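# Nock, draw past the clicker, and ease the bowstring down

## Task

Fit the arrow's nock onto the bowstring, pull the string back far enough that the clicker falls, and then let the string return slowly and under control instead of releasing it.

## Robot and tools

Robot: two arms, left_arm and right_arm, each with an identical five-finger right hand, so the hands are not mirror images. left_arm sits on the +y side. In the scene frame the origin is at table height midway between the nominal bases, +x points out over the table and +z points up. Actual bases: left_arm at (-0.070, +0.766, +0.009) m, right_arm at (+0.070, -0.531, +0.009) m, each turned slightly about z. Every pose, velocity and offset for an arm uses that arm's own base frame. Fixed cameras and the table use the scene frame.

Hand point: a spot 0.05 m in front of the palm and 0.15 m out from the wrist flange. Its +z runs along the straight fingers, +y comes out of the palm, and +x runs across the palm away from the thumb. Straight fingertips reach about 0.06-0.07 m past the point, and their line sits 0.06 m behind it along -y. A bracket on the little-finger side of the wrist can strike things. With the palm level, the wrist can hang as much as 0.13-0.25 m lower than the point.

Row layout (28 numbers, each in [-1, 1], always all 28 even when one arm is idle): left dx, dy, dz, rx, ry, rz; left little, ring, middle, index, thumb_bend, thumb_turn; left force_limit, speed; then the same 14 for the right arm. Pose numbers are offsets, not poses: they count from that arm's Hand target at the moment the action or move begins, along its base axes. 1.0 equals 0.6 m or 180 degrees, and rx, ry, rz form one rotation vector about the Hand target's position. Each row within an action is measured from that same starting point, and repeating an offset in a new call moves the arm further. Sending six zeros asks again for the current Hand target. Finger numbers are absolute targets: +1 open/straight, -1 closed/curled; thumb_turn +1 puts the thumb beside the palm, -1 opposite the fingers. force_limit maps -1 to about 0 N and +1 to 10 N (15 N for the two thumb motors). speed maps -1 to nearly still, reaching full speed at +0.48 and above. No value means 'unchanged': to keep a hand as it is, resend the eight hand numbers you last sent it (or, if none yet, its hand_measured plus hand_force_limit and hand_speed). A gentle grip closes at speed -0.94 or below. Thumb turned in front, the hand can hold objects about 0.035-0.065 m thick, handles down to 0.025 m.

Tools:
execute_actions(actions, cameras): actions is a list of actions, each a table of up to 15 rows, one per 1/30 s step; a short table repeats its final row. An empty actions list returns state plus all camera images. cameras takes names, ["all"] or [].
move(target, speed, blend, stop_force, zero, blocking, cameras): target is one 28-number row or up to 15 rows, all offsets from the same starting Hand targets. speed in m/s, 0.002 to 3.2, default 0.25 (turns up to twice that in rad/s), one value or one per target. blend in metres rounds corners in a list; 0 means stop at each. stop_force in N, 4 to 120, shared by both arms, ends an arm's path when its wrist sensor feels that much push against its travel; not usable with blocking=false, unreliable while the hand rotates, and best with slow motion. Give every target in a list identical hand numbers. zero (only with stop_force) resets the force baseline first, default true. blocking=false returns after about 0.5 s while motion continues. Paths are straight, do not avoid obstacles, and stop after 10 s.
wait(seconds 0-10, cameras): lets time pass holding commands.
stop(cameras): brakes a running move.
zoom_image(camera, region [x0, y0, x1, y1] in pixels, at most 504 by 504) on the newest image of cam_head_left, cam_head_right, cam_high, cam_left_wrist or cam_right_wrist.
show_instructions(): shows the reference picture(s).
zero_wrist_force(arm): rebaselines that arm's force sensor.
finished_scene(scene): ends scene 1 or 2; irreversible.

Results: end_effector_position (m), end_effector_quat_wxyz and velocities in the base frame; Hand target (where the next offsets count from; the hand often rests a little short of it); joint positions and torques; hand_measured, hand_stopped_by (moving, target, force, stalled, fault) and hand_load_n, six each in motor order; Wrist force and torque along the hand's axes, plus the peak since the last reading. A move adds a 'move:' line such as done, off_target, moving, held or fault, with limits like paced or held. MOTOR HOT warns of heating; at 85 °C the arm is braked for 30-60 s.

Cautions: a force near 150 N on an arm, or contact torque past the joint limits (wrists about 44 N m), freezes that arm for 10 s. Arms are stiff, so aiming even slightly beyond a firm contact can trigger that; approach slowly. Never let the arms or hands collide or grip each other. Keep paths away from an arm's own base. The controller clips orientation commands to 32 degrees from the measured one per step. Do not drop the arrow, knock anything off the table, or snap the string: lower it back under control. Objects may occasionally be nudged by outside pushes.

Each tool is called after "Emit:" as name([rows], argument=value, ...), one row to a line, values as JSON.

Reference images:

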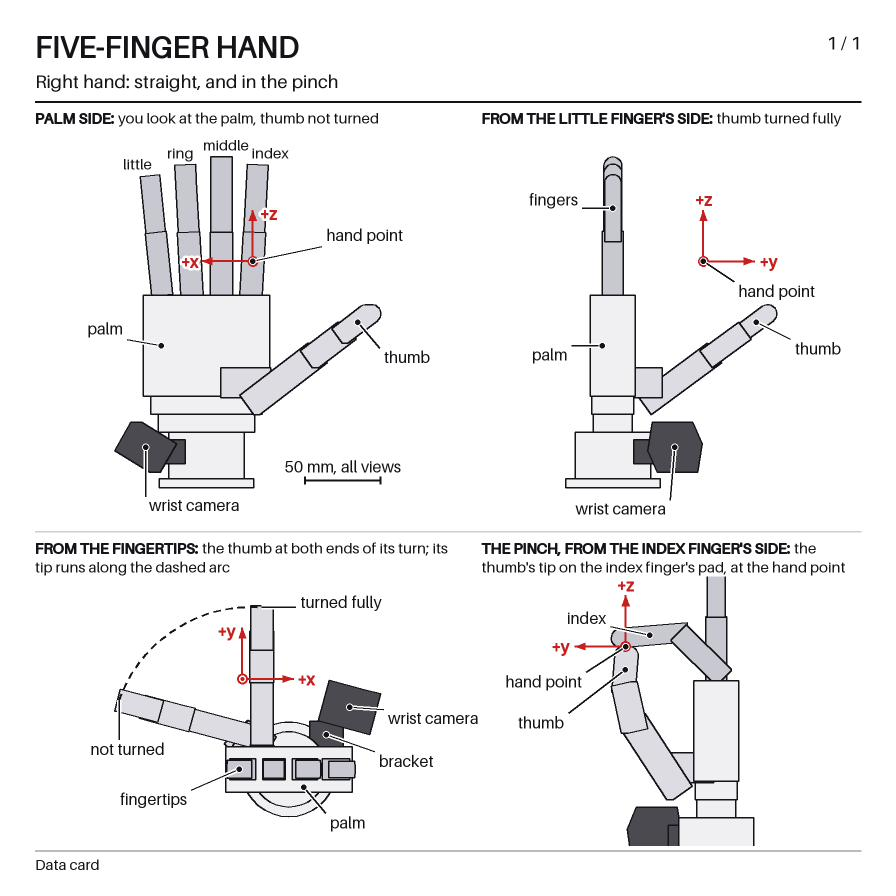

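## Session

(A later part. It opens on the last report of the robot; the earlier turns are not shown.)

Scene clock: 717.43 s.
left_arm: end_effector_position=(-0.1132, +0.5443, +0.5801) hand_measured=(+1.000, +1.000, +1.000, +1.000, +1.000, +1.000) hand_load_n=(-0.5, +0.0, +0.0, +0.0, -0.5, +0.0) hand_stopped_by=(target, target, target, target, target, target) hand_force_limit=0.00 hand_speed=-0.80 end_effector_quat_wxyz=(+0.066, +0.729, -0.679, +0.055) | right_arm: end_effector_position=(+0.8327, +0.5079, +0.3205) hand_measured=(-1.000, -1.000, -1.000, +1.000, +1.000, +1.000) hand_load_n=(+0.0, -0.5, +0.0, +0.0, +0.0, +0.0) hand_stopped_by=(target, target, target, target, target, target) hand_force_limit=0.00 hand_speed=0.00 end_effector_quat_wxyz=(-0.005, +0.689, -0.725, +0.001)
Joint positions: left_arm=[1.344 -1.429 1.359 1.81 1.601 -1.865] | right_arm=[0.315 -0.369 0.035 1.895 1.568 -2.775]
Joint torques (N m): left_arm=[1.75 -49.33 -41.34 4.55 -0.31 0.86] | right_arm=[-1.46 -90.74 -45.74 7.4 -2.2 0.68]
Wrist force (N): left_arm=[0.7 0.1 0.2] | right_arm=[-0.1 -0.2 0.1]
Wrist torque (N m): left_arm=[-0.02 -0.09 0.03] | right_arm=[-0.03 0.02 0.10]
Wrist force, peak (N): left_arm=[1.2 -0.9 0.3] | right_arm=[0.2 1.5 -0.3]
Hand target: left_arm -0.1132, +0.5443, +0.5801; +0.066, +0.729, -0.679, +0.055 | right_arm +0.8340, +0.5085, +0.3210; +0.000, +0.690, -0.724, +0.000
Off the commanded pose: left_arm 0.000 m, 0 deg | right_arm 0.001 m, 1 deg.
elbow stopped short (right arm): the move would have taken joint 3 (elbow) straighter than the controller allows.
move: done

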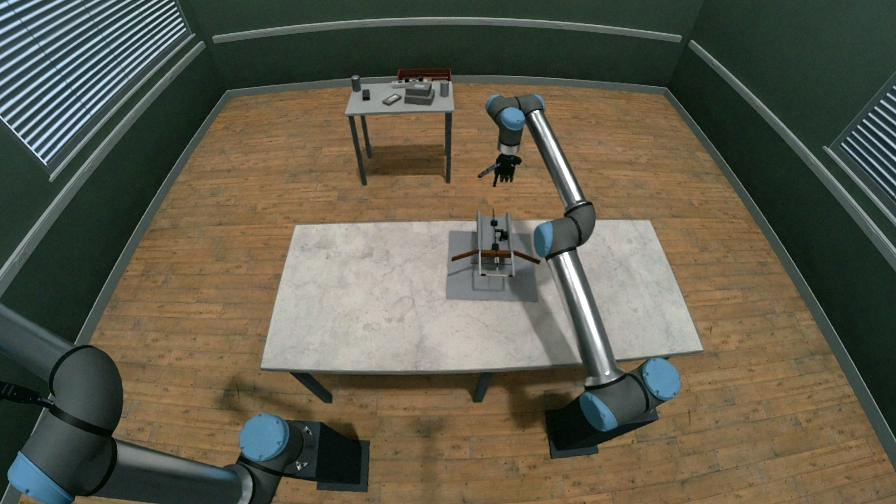

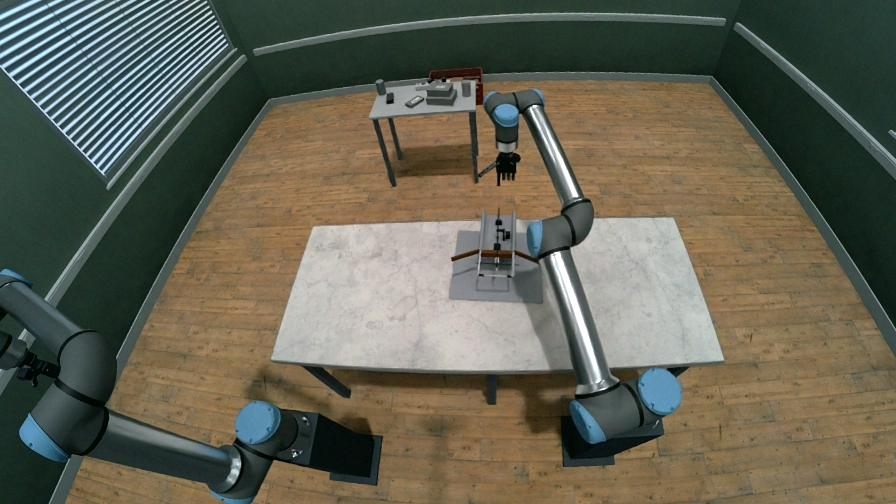

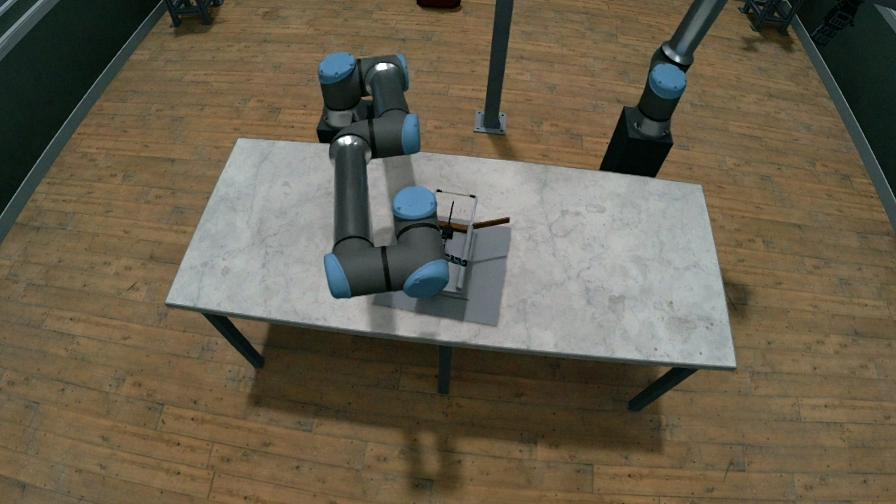

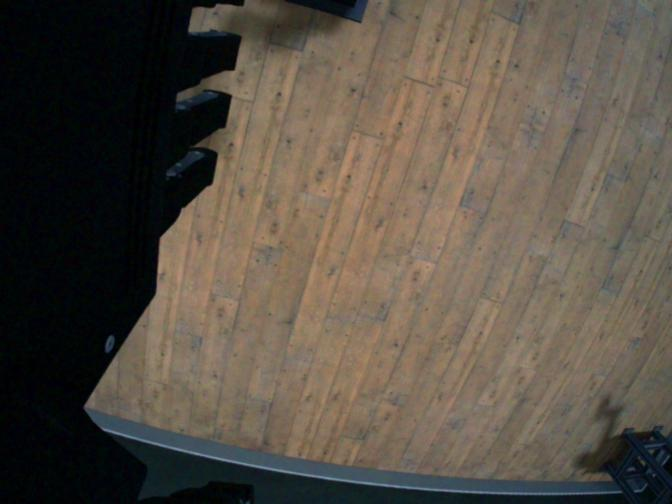

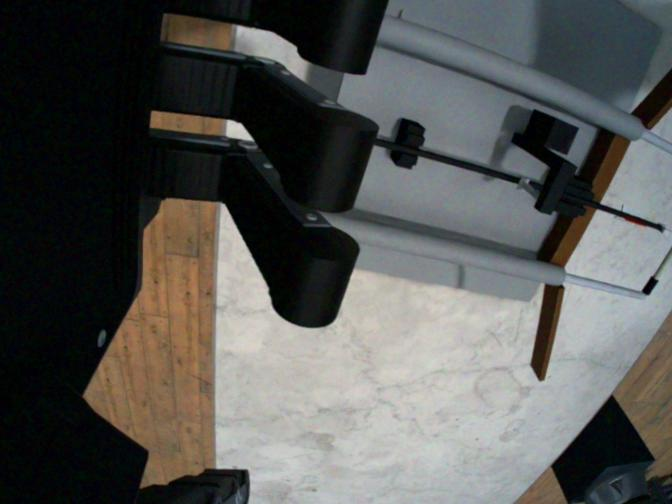

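Emit:
move(target=[0,0,0,0,0,0,1,1,1,1,1,1,0,-0.8, -0.0167,0,-0.185,0,0,0,-1,-1,-1,1,1,1,0,0], speed=0.12, stop_force=8, cameras=["cam_head_left","cam_head_right","cam_high","cam_right_wrist"])

Emit:
zoom_image(camera="cam_head_left", region=[465, 175, 545, 255])

Emit:
zoom_image(camera="cam_head_right", region=[465, 175, 545, 255])

Emit:
zoom_image(camera="cam_right_wrist", region=[130, 40, 430, 340])

Scene clock: 747.77 s.
left_arm: end_effector_position=(-0.1132, +0.5443, +0.5801) hand_measured=(+1.000, +1.000, +1.000, +1.000, +1.000, +1.000) hand_load_n=(+0.0, +0.0, +0.0, +0.0, -0.5, +0.0) hand_stopped_by=(target, target, target, target, target, target) hand_force_limit=0.00 hand_speed=-0.80 end_effector_quat_wxyz=(+0.066, +0.729, -0.679, +0.055) | right_arm: end_effector_position=(+0.8240, +0.5085, +0.2100) hand_measured=(-1.000, -1.000, -1.000, +1.000, +1.000, +1.000) hand_load_n=(+0.0, +0.0, +0.0, +0.0, +0.0, +0.5) hand_stopped_by=(target, target, target, target, target, target) hand_force_limit=0.00 hand_speed=0.00 end_effector_quat_wxyz=(+0.000, +0.690, -0.724, +0.000)
Joint positions: left_arm=[1.344 -1.429 1.359 1.81 1.601 -1.865] | right_arm=[0.319 -0.509 0.512 1.567 1.571 -2.774]
Joint torques (N m): left_arm=[0.25 -48.99 -41.97 4.73 -0.27 0.61] | right_arm=[18.09 -116.05 -31.8 -0.16 -2.2 2.53]
Wrist force (N): left_arm=[0.3 0.0 0.0] | right_arm=[0.0 -0.1 -0.2]
Wrist torque (N m): left_arm=[-0.01 -0.04 0.02] | right_arm=[0.01 0.00 0.13]
Wrist force, peak (N): left_arm=[1.3 -0.2 0.3] | right_arm=[0.0 0.0 -1.3]
Hand target: left_arm -0.1132, +0.5443, +0.5801; +0.066, +0.729, -0.679, +0.055 | right_arm +0.8240, +0.5085, +0.2100; +0.000, +0.690, -0.724, +0.000
Off the commanded pose: left_arm 0.000 m, 0 deg | right_arm 0.000 m, 0 deg.
move: done
Images, in order (width x height): cam_head_left 896x504, cam_head_right 896x504, cam_high 896x504, cam_right_wrist 672x504.

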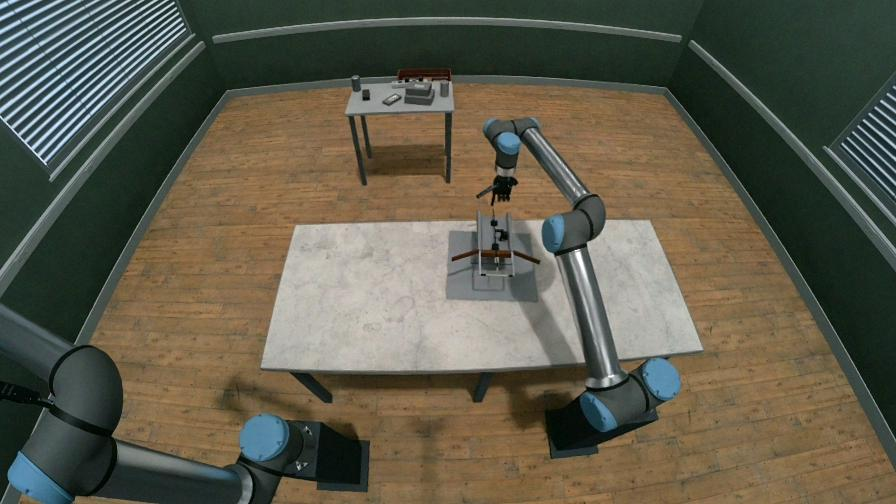

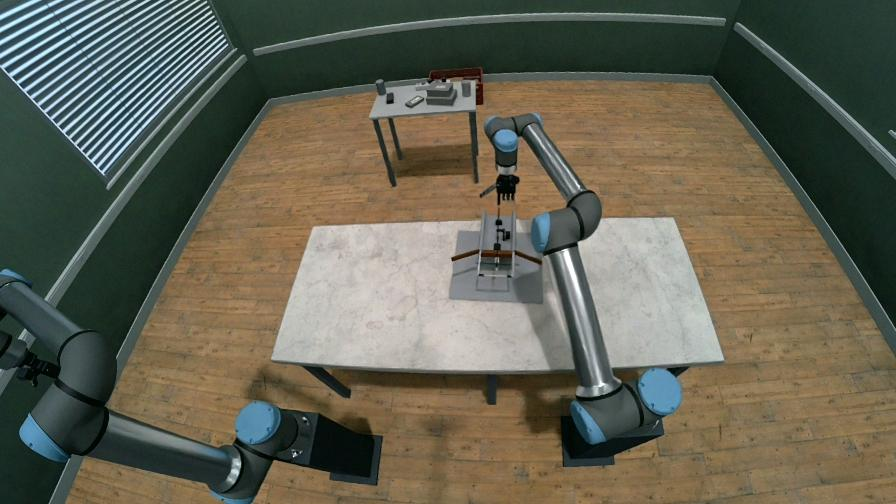

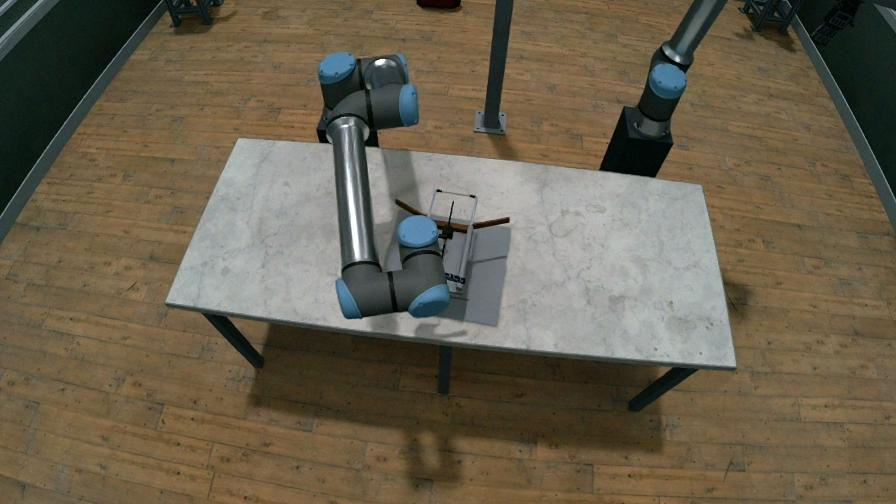

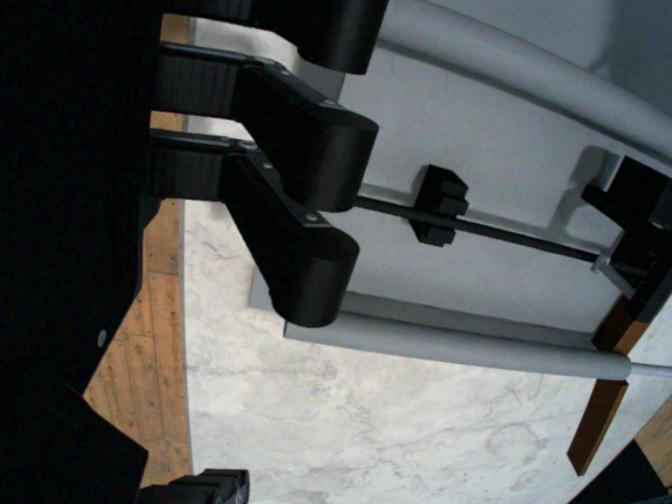

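Scaled by 6.300 from the camera's 896x504 image, which has a finer 1280x720 frame.

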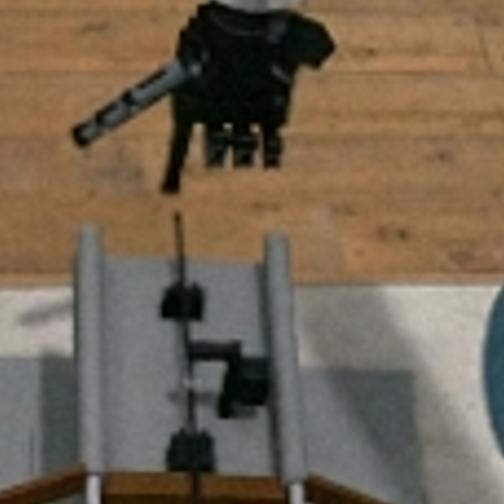

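Scaled by 6.300 from the camera's 896x504 image, which has a finer 1280x720 frame.

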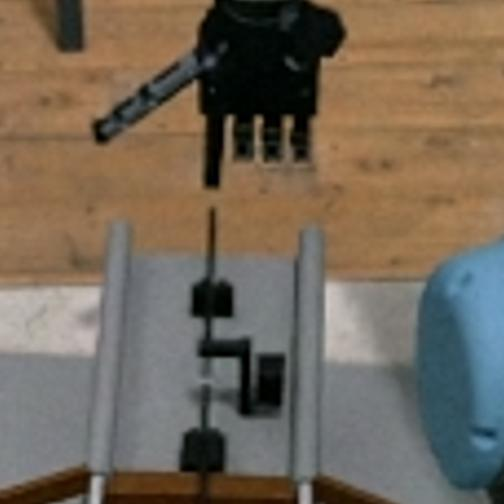

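Scaled by 1.680 from the camera's 672x504 image, which has a finer 960x720 frame.

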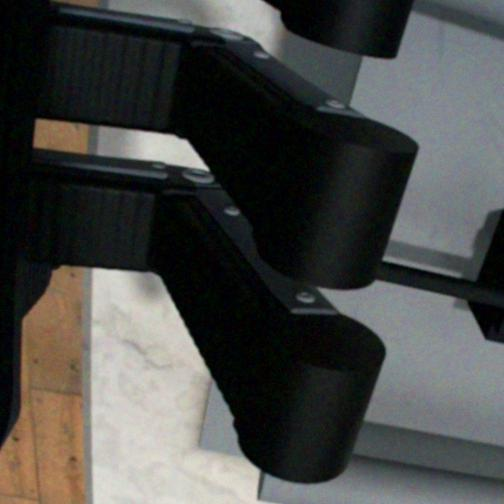

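Emit:
move(target=[0,0,0,0,0,0,1,1,1,1,1,1,0,-0.8, -0.1249,0.006,0,0,0,0,-1,-1,-1,1,1,1,0,0], speed=0.04, stop_force=5, cameras=["cam_head_left","cam_head_right","cam_high","cam_right_wrist"])

Emit:
zoom_image(camera="cam_head_left", region=[465, 175, 545, 255])

Emit:
zoom_image(camera="cam_head_left", region=[475, 235, 525, 285])

Emit:
zoom_image(camera="cam_high", region=[410, 170, 490, 250])

Scene clock: 767.27 s.
left_arm: end_effector_position=(-0.1132, +0.5443, +0.5801) hand_measured=(+1.000, +1.000, +1.000, +1.000, +1.000, +1.000) hand_load_n=(+0.0, +0.0, +0.0, +0.0, +0.0, +0.0) hand_stopped_by=(target, target, target, target, target, target) hand_force_limit=0.00 hand_speed=-0.80 end_effector_quat_wxyz=(+0.066, +0.729, -0.679, +0.055) | right_arm: end_effector_position=(+0.7585, +0.5116, +0.2100) hand_measured=(-1.000, -1.000, -1.000, +1.000, +1.000, +1.000) hand_load_n=(+0.0, +0.0, +0.0, +0.0, +0.0, +0.0) hand_stopped_by=(target, target, target, target, target, target) hand_force_limit=0.00 hand_speed=0.00 end_effector_quat_wxyz=(+0.000, +0.690, -0.724, +0.000)
Joint positions: left_arm=[1.344 -1.429 1.359 1.81 1.601 -1.865] | right_arm=[0.344 -0.66 0.798 1.432 1.571 -2.748]
Joint torques (N m): left_arm=[-1.32 -48.52 -42.16 4.94 -0.25 0.67] | right_arm=[-12.23 -77.23 -46.39 9.31 -1.57 -1.48]
Wrist force (N): left_arm=[0.4 0.5 0.0] | right_arm=[-0.3 -4.1 0.0]
Wrist torque (N m): left_arm=[0.07 -0.06 0.04] | right_arm=[0.24 -0.03 0.00]
Wrist force, peak (N): left_arm=[0.9 -0.8 0.3] | right_arm=[0.6 -5.2 0.4]
Hand target: left_arm -0.1132, +0.5443, +0.5801; +0.066, +0.729, -0.679, +0.055 | right_arm +0.7585, +0.5116, +0.2100; +0.000, +0.690, -0.724, +0.000 (not the last commanded pose)
Off the commanded pose: left_arm 0.000 m, 0 deg | right_arm 0.009 m, 0 deg.
move: contact (right_arm)
Images, in order (width x height): cam_head_left 896x504, cam_head_right 896x504, cam_high 896x504, cam_right_wrist 672x504.

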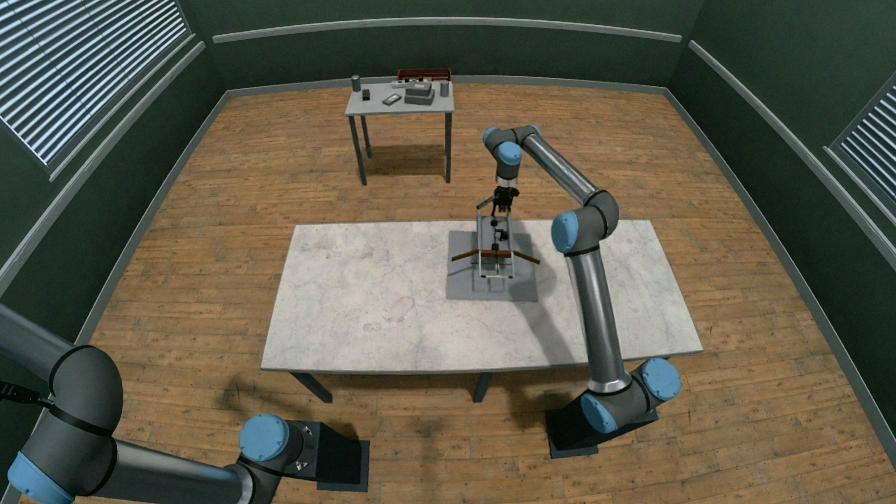

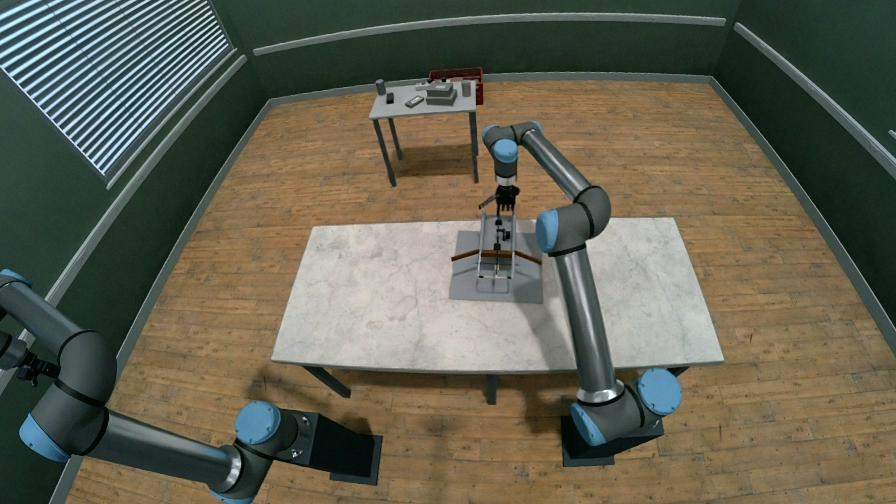

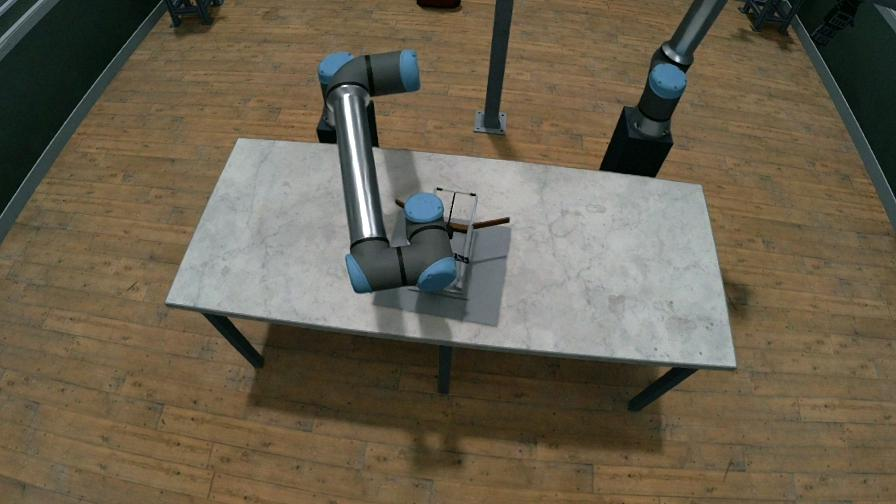

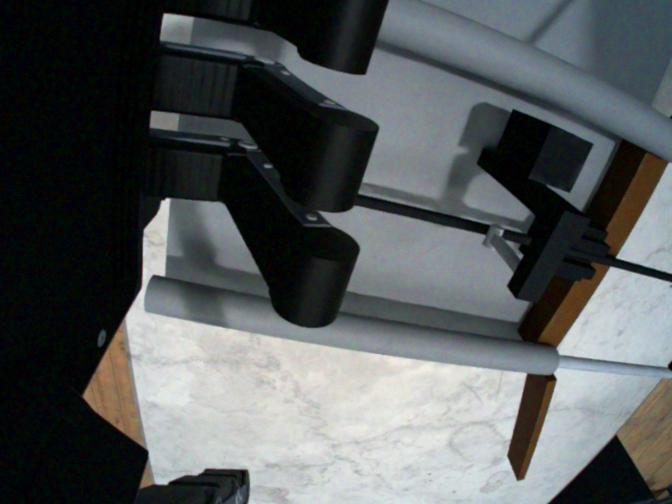

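Scaled by 6.300 from the camera's 896x504 image, which has a finer 1280x720 frame.

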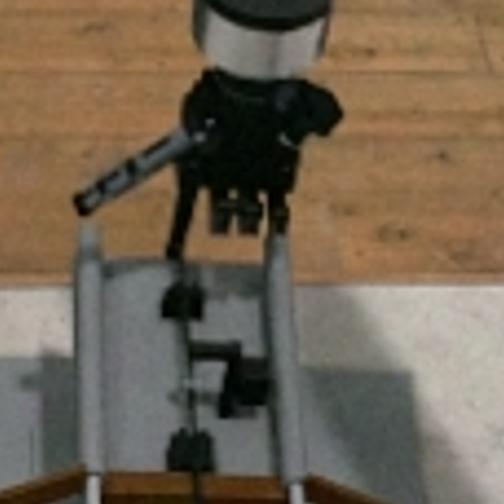

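Scaled by 10.080 from the camera's 896x504 image, which has a finer 1280x720 frame.

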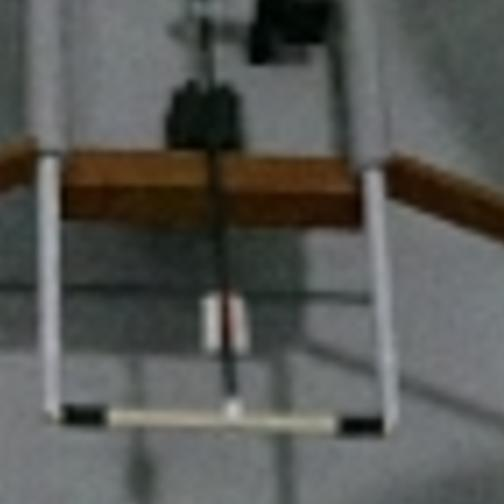

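Scaled by 6.300 from the camera's 896x504 image, which has a finer 1280x720 frame.

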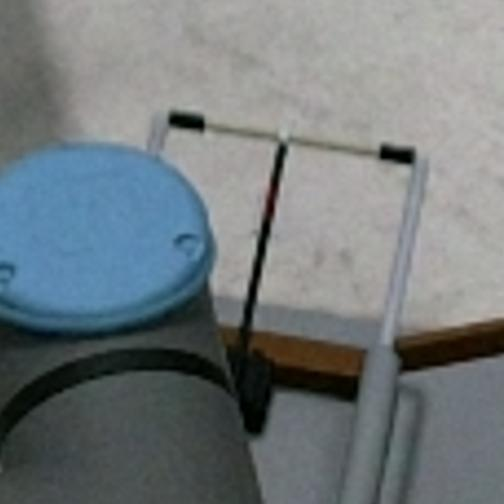

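Emit:
zoom_image(camera="cam_head_left", region=[488, 264, 508, 284])

Emit:
zoom_image(camera="cam_head_right", region=[486, 264, 506, 284])

Emit:
zoom_image(camera="cam_high", region=[445, 182, 465, 202])

Scaled by 25.200 from the camera's 896x504 image, which has a finer 1280x720 frame.

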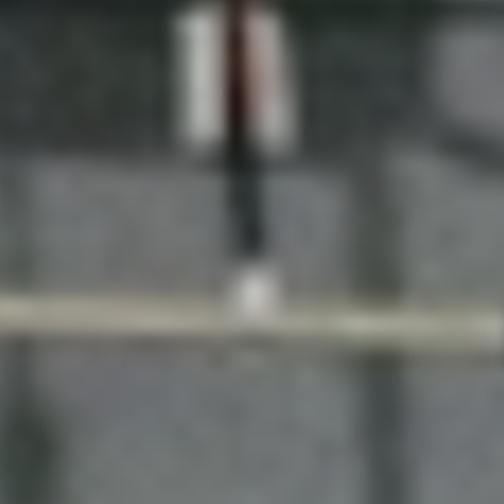

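Scaled by 25.200 from the camera's 896x504 image, which has a finer 1280x720 frame.

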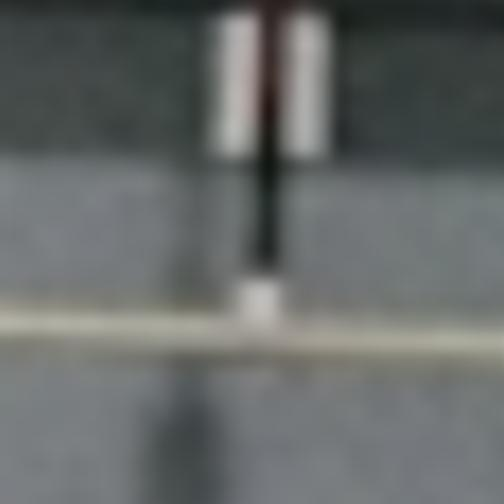

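Scaled by 25.200 from the camera's 896x504 image, which has a finer 1280x720 frame.

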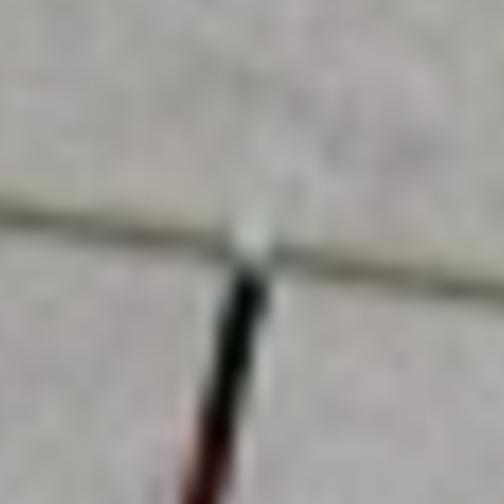

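Emit:
move(target=[0,0,0,0,0,0,1,1,1,1,1,1,0,-0.8, 0.0416,-0.002,0,0,0,0,-1,-1,-1,1,1,1,0,0], speed=0.04, cameras=["cam_head_left","cam_head_right","cam_high"])

Emit:
zoom_image(camera="cam_head_left", region=[475, 235, 525, 285])

Emit:
zoom_image(camera="cam_high", region=[445, 182, 465, 202])

Emit:
zoom_image(camera="cam_head_left", region=[488, 264, 508, 284])

Emit:
zoom_image(camera="cam_head_left", region=[465, 175, 545, 255])

Scene clock: 790.70 s.
left_arm: end_effector_position=(-0.1132, +0.5443, +0.5801) hand_measured=(+1.000, +1.000, +1.000, +1.000, +1.000, +1.000) hand_load_n=(+0.0, +0.0, +0.0, +0.0, +0.0, +0.0) hand_stopped_by=(target, target, target, target, target, target) hand_force_limit=0.00 hand_speed=-0.80 end_effector_quat_wxyz=(+0.066, +0.729, -0.679, +0.055) | right_arm: end_effector_position=(+0.7834, +0.5105, +0.2100) hand_measured=(-1.000, -1.000, -1.000, +1.000, +1.000, +1.000) hand_load_n=(+0.0, +0.0, +0.0, +0.0, +0.0, +0.0) hand_stopped_by=(target, target, target, target, target, target) hand_force_limit=0.00 hand_speed=0.00 end_effector_quat_wxyz=(+0.000, +0.690, -0.724, +0.000)
Joint positions: left_arm=[1.344 -1.429 1.359 1.81 1.601 -1.865] | right_arm=[0.334 -0.609 0.703 1.476 1.571 -2.758]
Joint torques (N m): left_arm=[0.34 -48.25 -42.14 4.65 -0.16 0.4] | right_arm=[-14.05 -78.03 -47.63 7.62 0.52 -2.12]
Wrist force (N): left_arm=[0.5 0.0 0.0] | right_arm=[-0.2 -0.3 0.1]
Wrist torque (N m): left_arm=[-0.02 -0.07 0.03] | right_arm=[-0.05 0.03 0.09]
Wrist force, peak (N): left_arm=[1.2 -0.4 0.0] | right_arm=[-0.9 -4.6 0.2]
Hand target: left_arm -0.1132, +0.5443, +0.5801; +0.066, +0.729, -0.679, +0.055 | right_arm +0.7835, +0.5104, +0.2100; +0.000, +0.690, -0.724, +0.000
Off the commanded pose: left_arm 0.000 m, 0 deg | right_arm 0.000 m, 0 deg.
move: done
Images, in order (width x height): cam_head_left 896x504, cam_head_right 896x504, cam_high 896x504.

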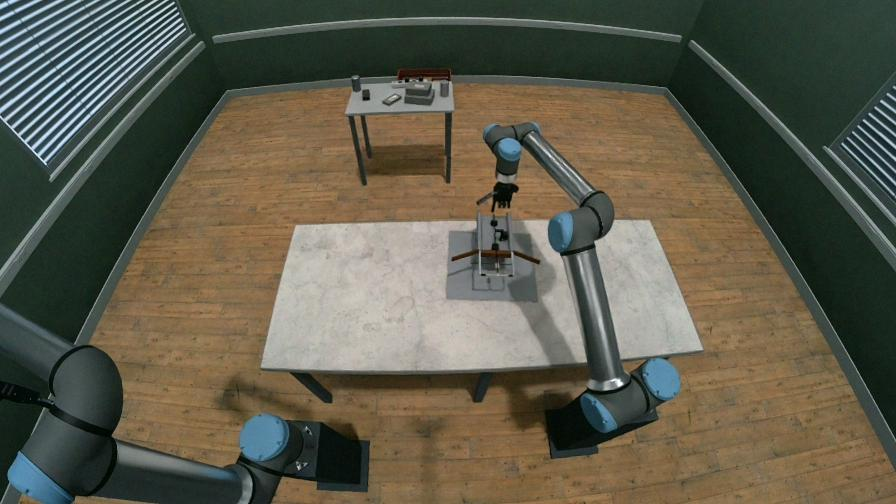

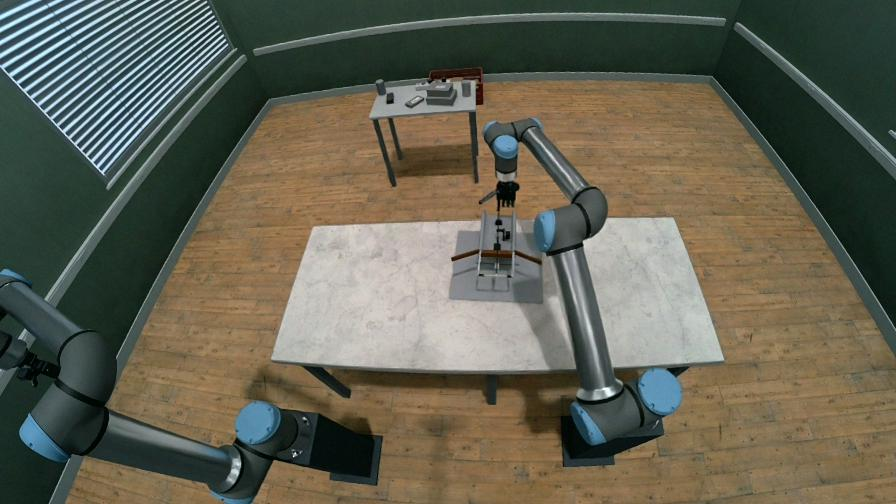

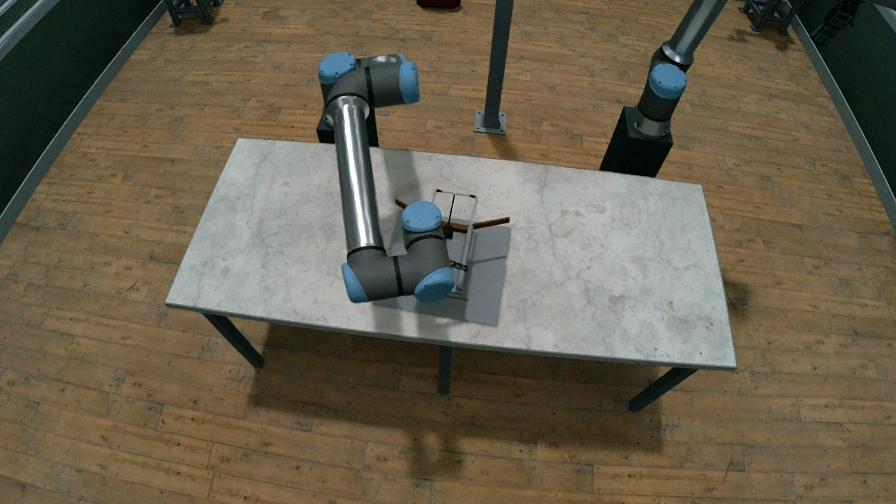

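Scaled by 10.080 from the camera's 896x504 image, which has a finer 1280x720 frame.

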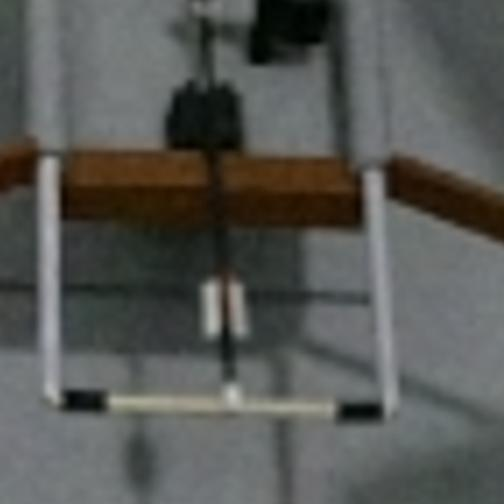

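Scaled by 25.200 from the camera's 896x504 image, which has a finer 1280x720 frame.

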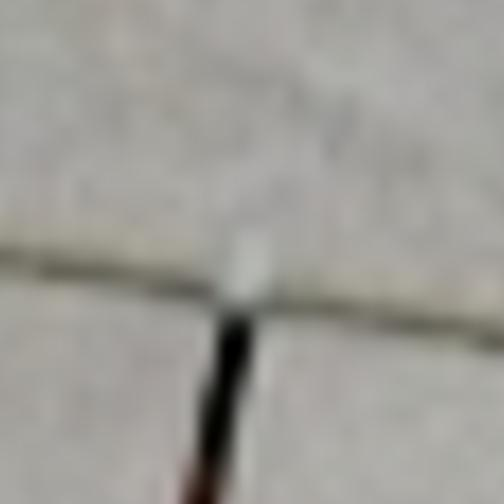

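Scaled by 25.200 from the camera's 896x504 image, which has a finer 1280x720 frame.

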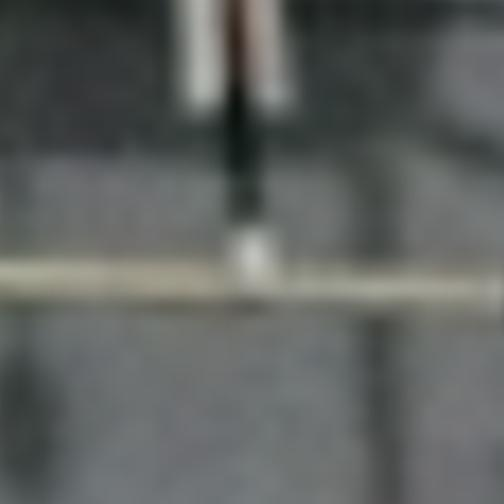

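Scaled by 6.300 from the camera's 896x504 image, which has a finer 1280x720 frame.

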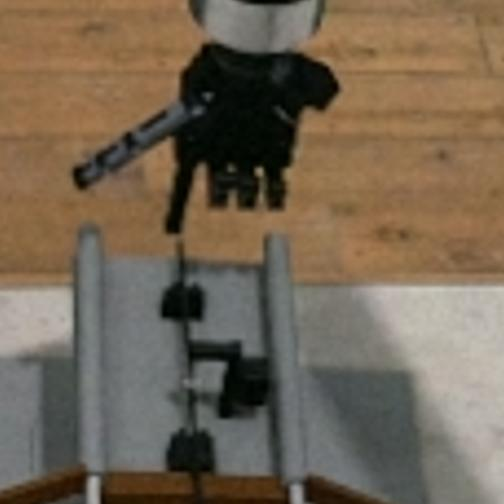

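Emit:
move([
  [0,0,0,0,0,0,1,1,1,1,1,1,0,-0.8, 0,0,0.1667,0,0,0,-1,-1,-1,1,1,1,0,0],
  [0,0,0,0,0,0,1,1,1,1,1,1,0,-0.8, -0.3885,-0.112,0.235,0,0,0,1,1,1,1,1,1,0,0],
], speed=0.25, blend=[0.03,0], cameras=["cam_head_left","cam_high","cam_right_wrist"])

Emit:
zoom_image(camera="cam_right_wrist", region=[270, 180, 400, 260])

Emit:
zoom_image(camera="cam_high", region=[420, 185, 470, 235])

Scene clock: 807.43 s.
left_arm: end_effector_position=(-0.1132, +0.5443, +0.5801) hand_measured=(+1.000, +1.000, +1.000, +1.000, +1.000, +1.000) hand_load_n=(-0.5, +0.0, +0.0, +0.0, +0.0, +0.0) hand_stopped_by=(target, target, target, target, target, target) hand_force_limit=0.00 hand_speed=-0.80 end_effector_quat_wxyz=(+0.066, +0.729, -0.679, +0.055) | right_arm: end_effector_position=(+0.5504, +0.4432, +0.3510) hand_measured=(+1.000, +1.000, +1.000, +1.000, +1.000, +1.000) hand_load_n=(+0.0, +0.0, +0.0, +0.0, +0.0, +0.5) hand_stopped_by=(target, target, target, target, target, target) hand_force_limit=0.00 hand_speed=0.00 end_effector_quat_wxyz=(+0.000, +0.690, -0.724, +0.000)
Joint positions: left_arm=[1.344 -1.429 1.359 1.81 1.601 -1.865] | right_arm=[0.353 -1.111 1.307 1.374 1.571 -2.74]
Joint torques (N m): left_arm=[2.46 -48.4 -41.13 4.58 -0.25 1] | right_arm=[-13.98 -80.97 -34.52 1.45 -2.42 3.03]
Wrist force (N): left_arm=[0.8 -0.2 0.2] | right_arm=[0.1 0.0 -0.7]
Wrist torque (N m): left_arm=[-0.06 -0.12 0.04] | right_arm=[0.04 0.01 0.01]
Wrist force, peak (N): left_arm=[1.4 -0.2 0.2] | right_arm=[-0.1 0.1 1.7]
Hand target: left_arm -0.1132, +0.5443, +0.5801; +0.066, +0.729, -0.679, +0.055 | right_arm +0.5504, +0.4432, +0.3510; +0.000, +0.690, -0.724, +0.000
Off the commanded pose: left_arm 0.000 m, 0 deg | right_arm 0.000 m, 0 deg.
move: done
Images, in order (width x height): cam_head_left 896x504, cam_high 896x504, cam_right_wrist 672x504.

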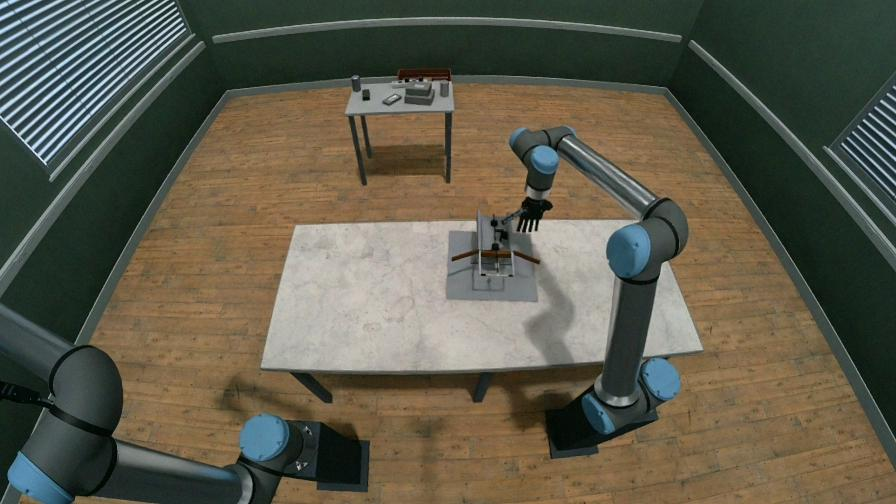

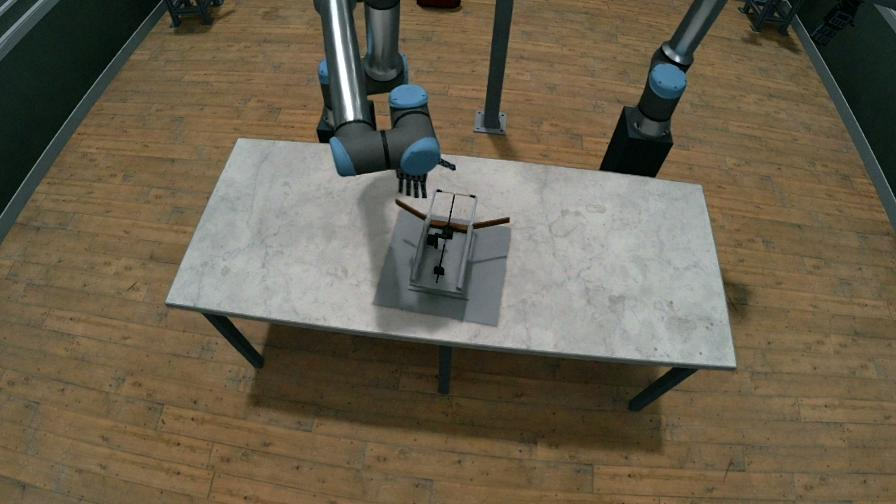

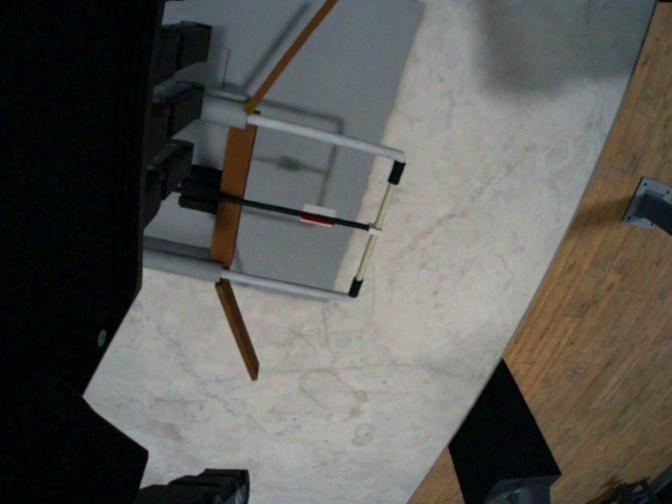

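Scaled by 3.877 from the camera's 672x504 image, which has a finer 960x720 frame.

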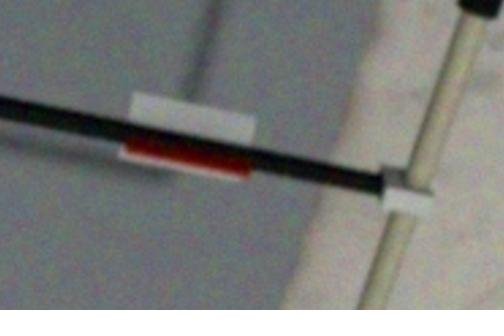

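Scaled by 10.080 from the camera's 896x504 image, which has a finer 1280x720 frame.

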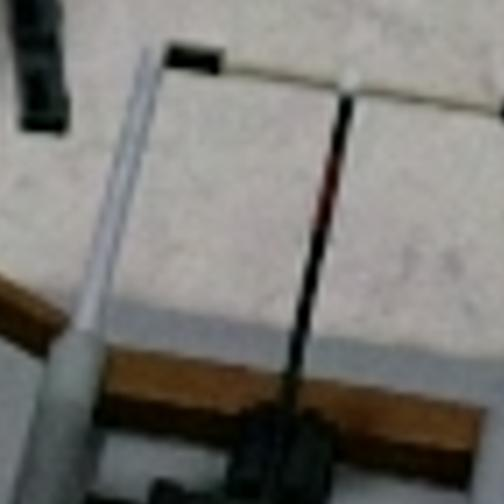

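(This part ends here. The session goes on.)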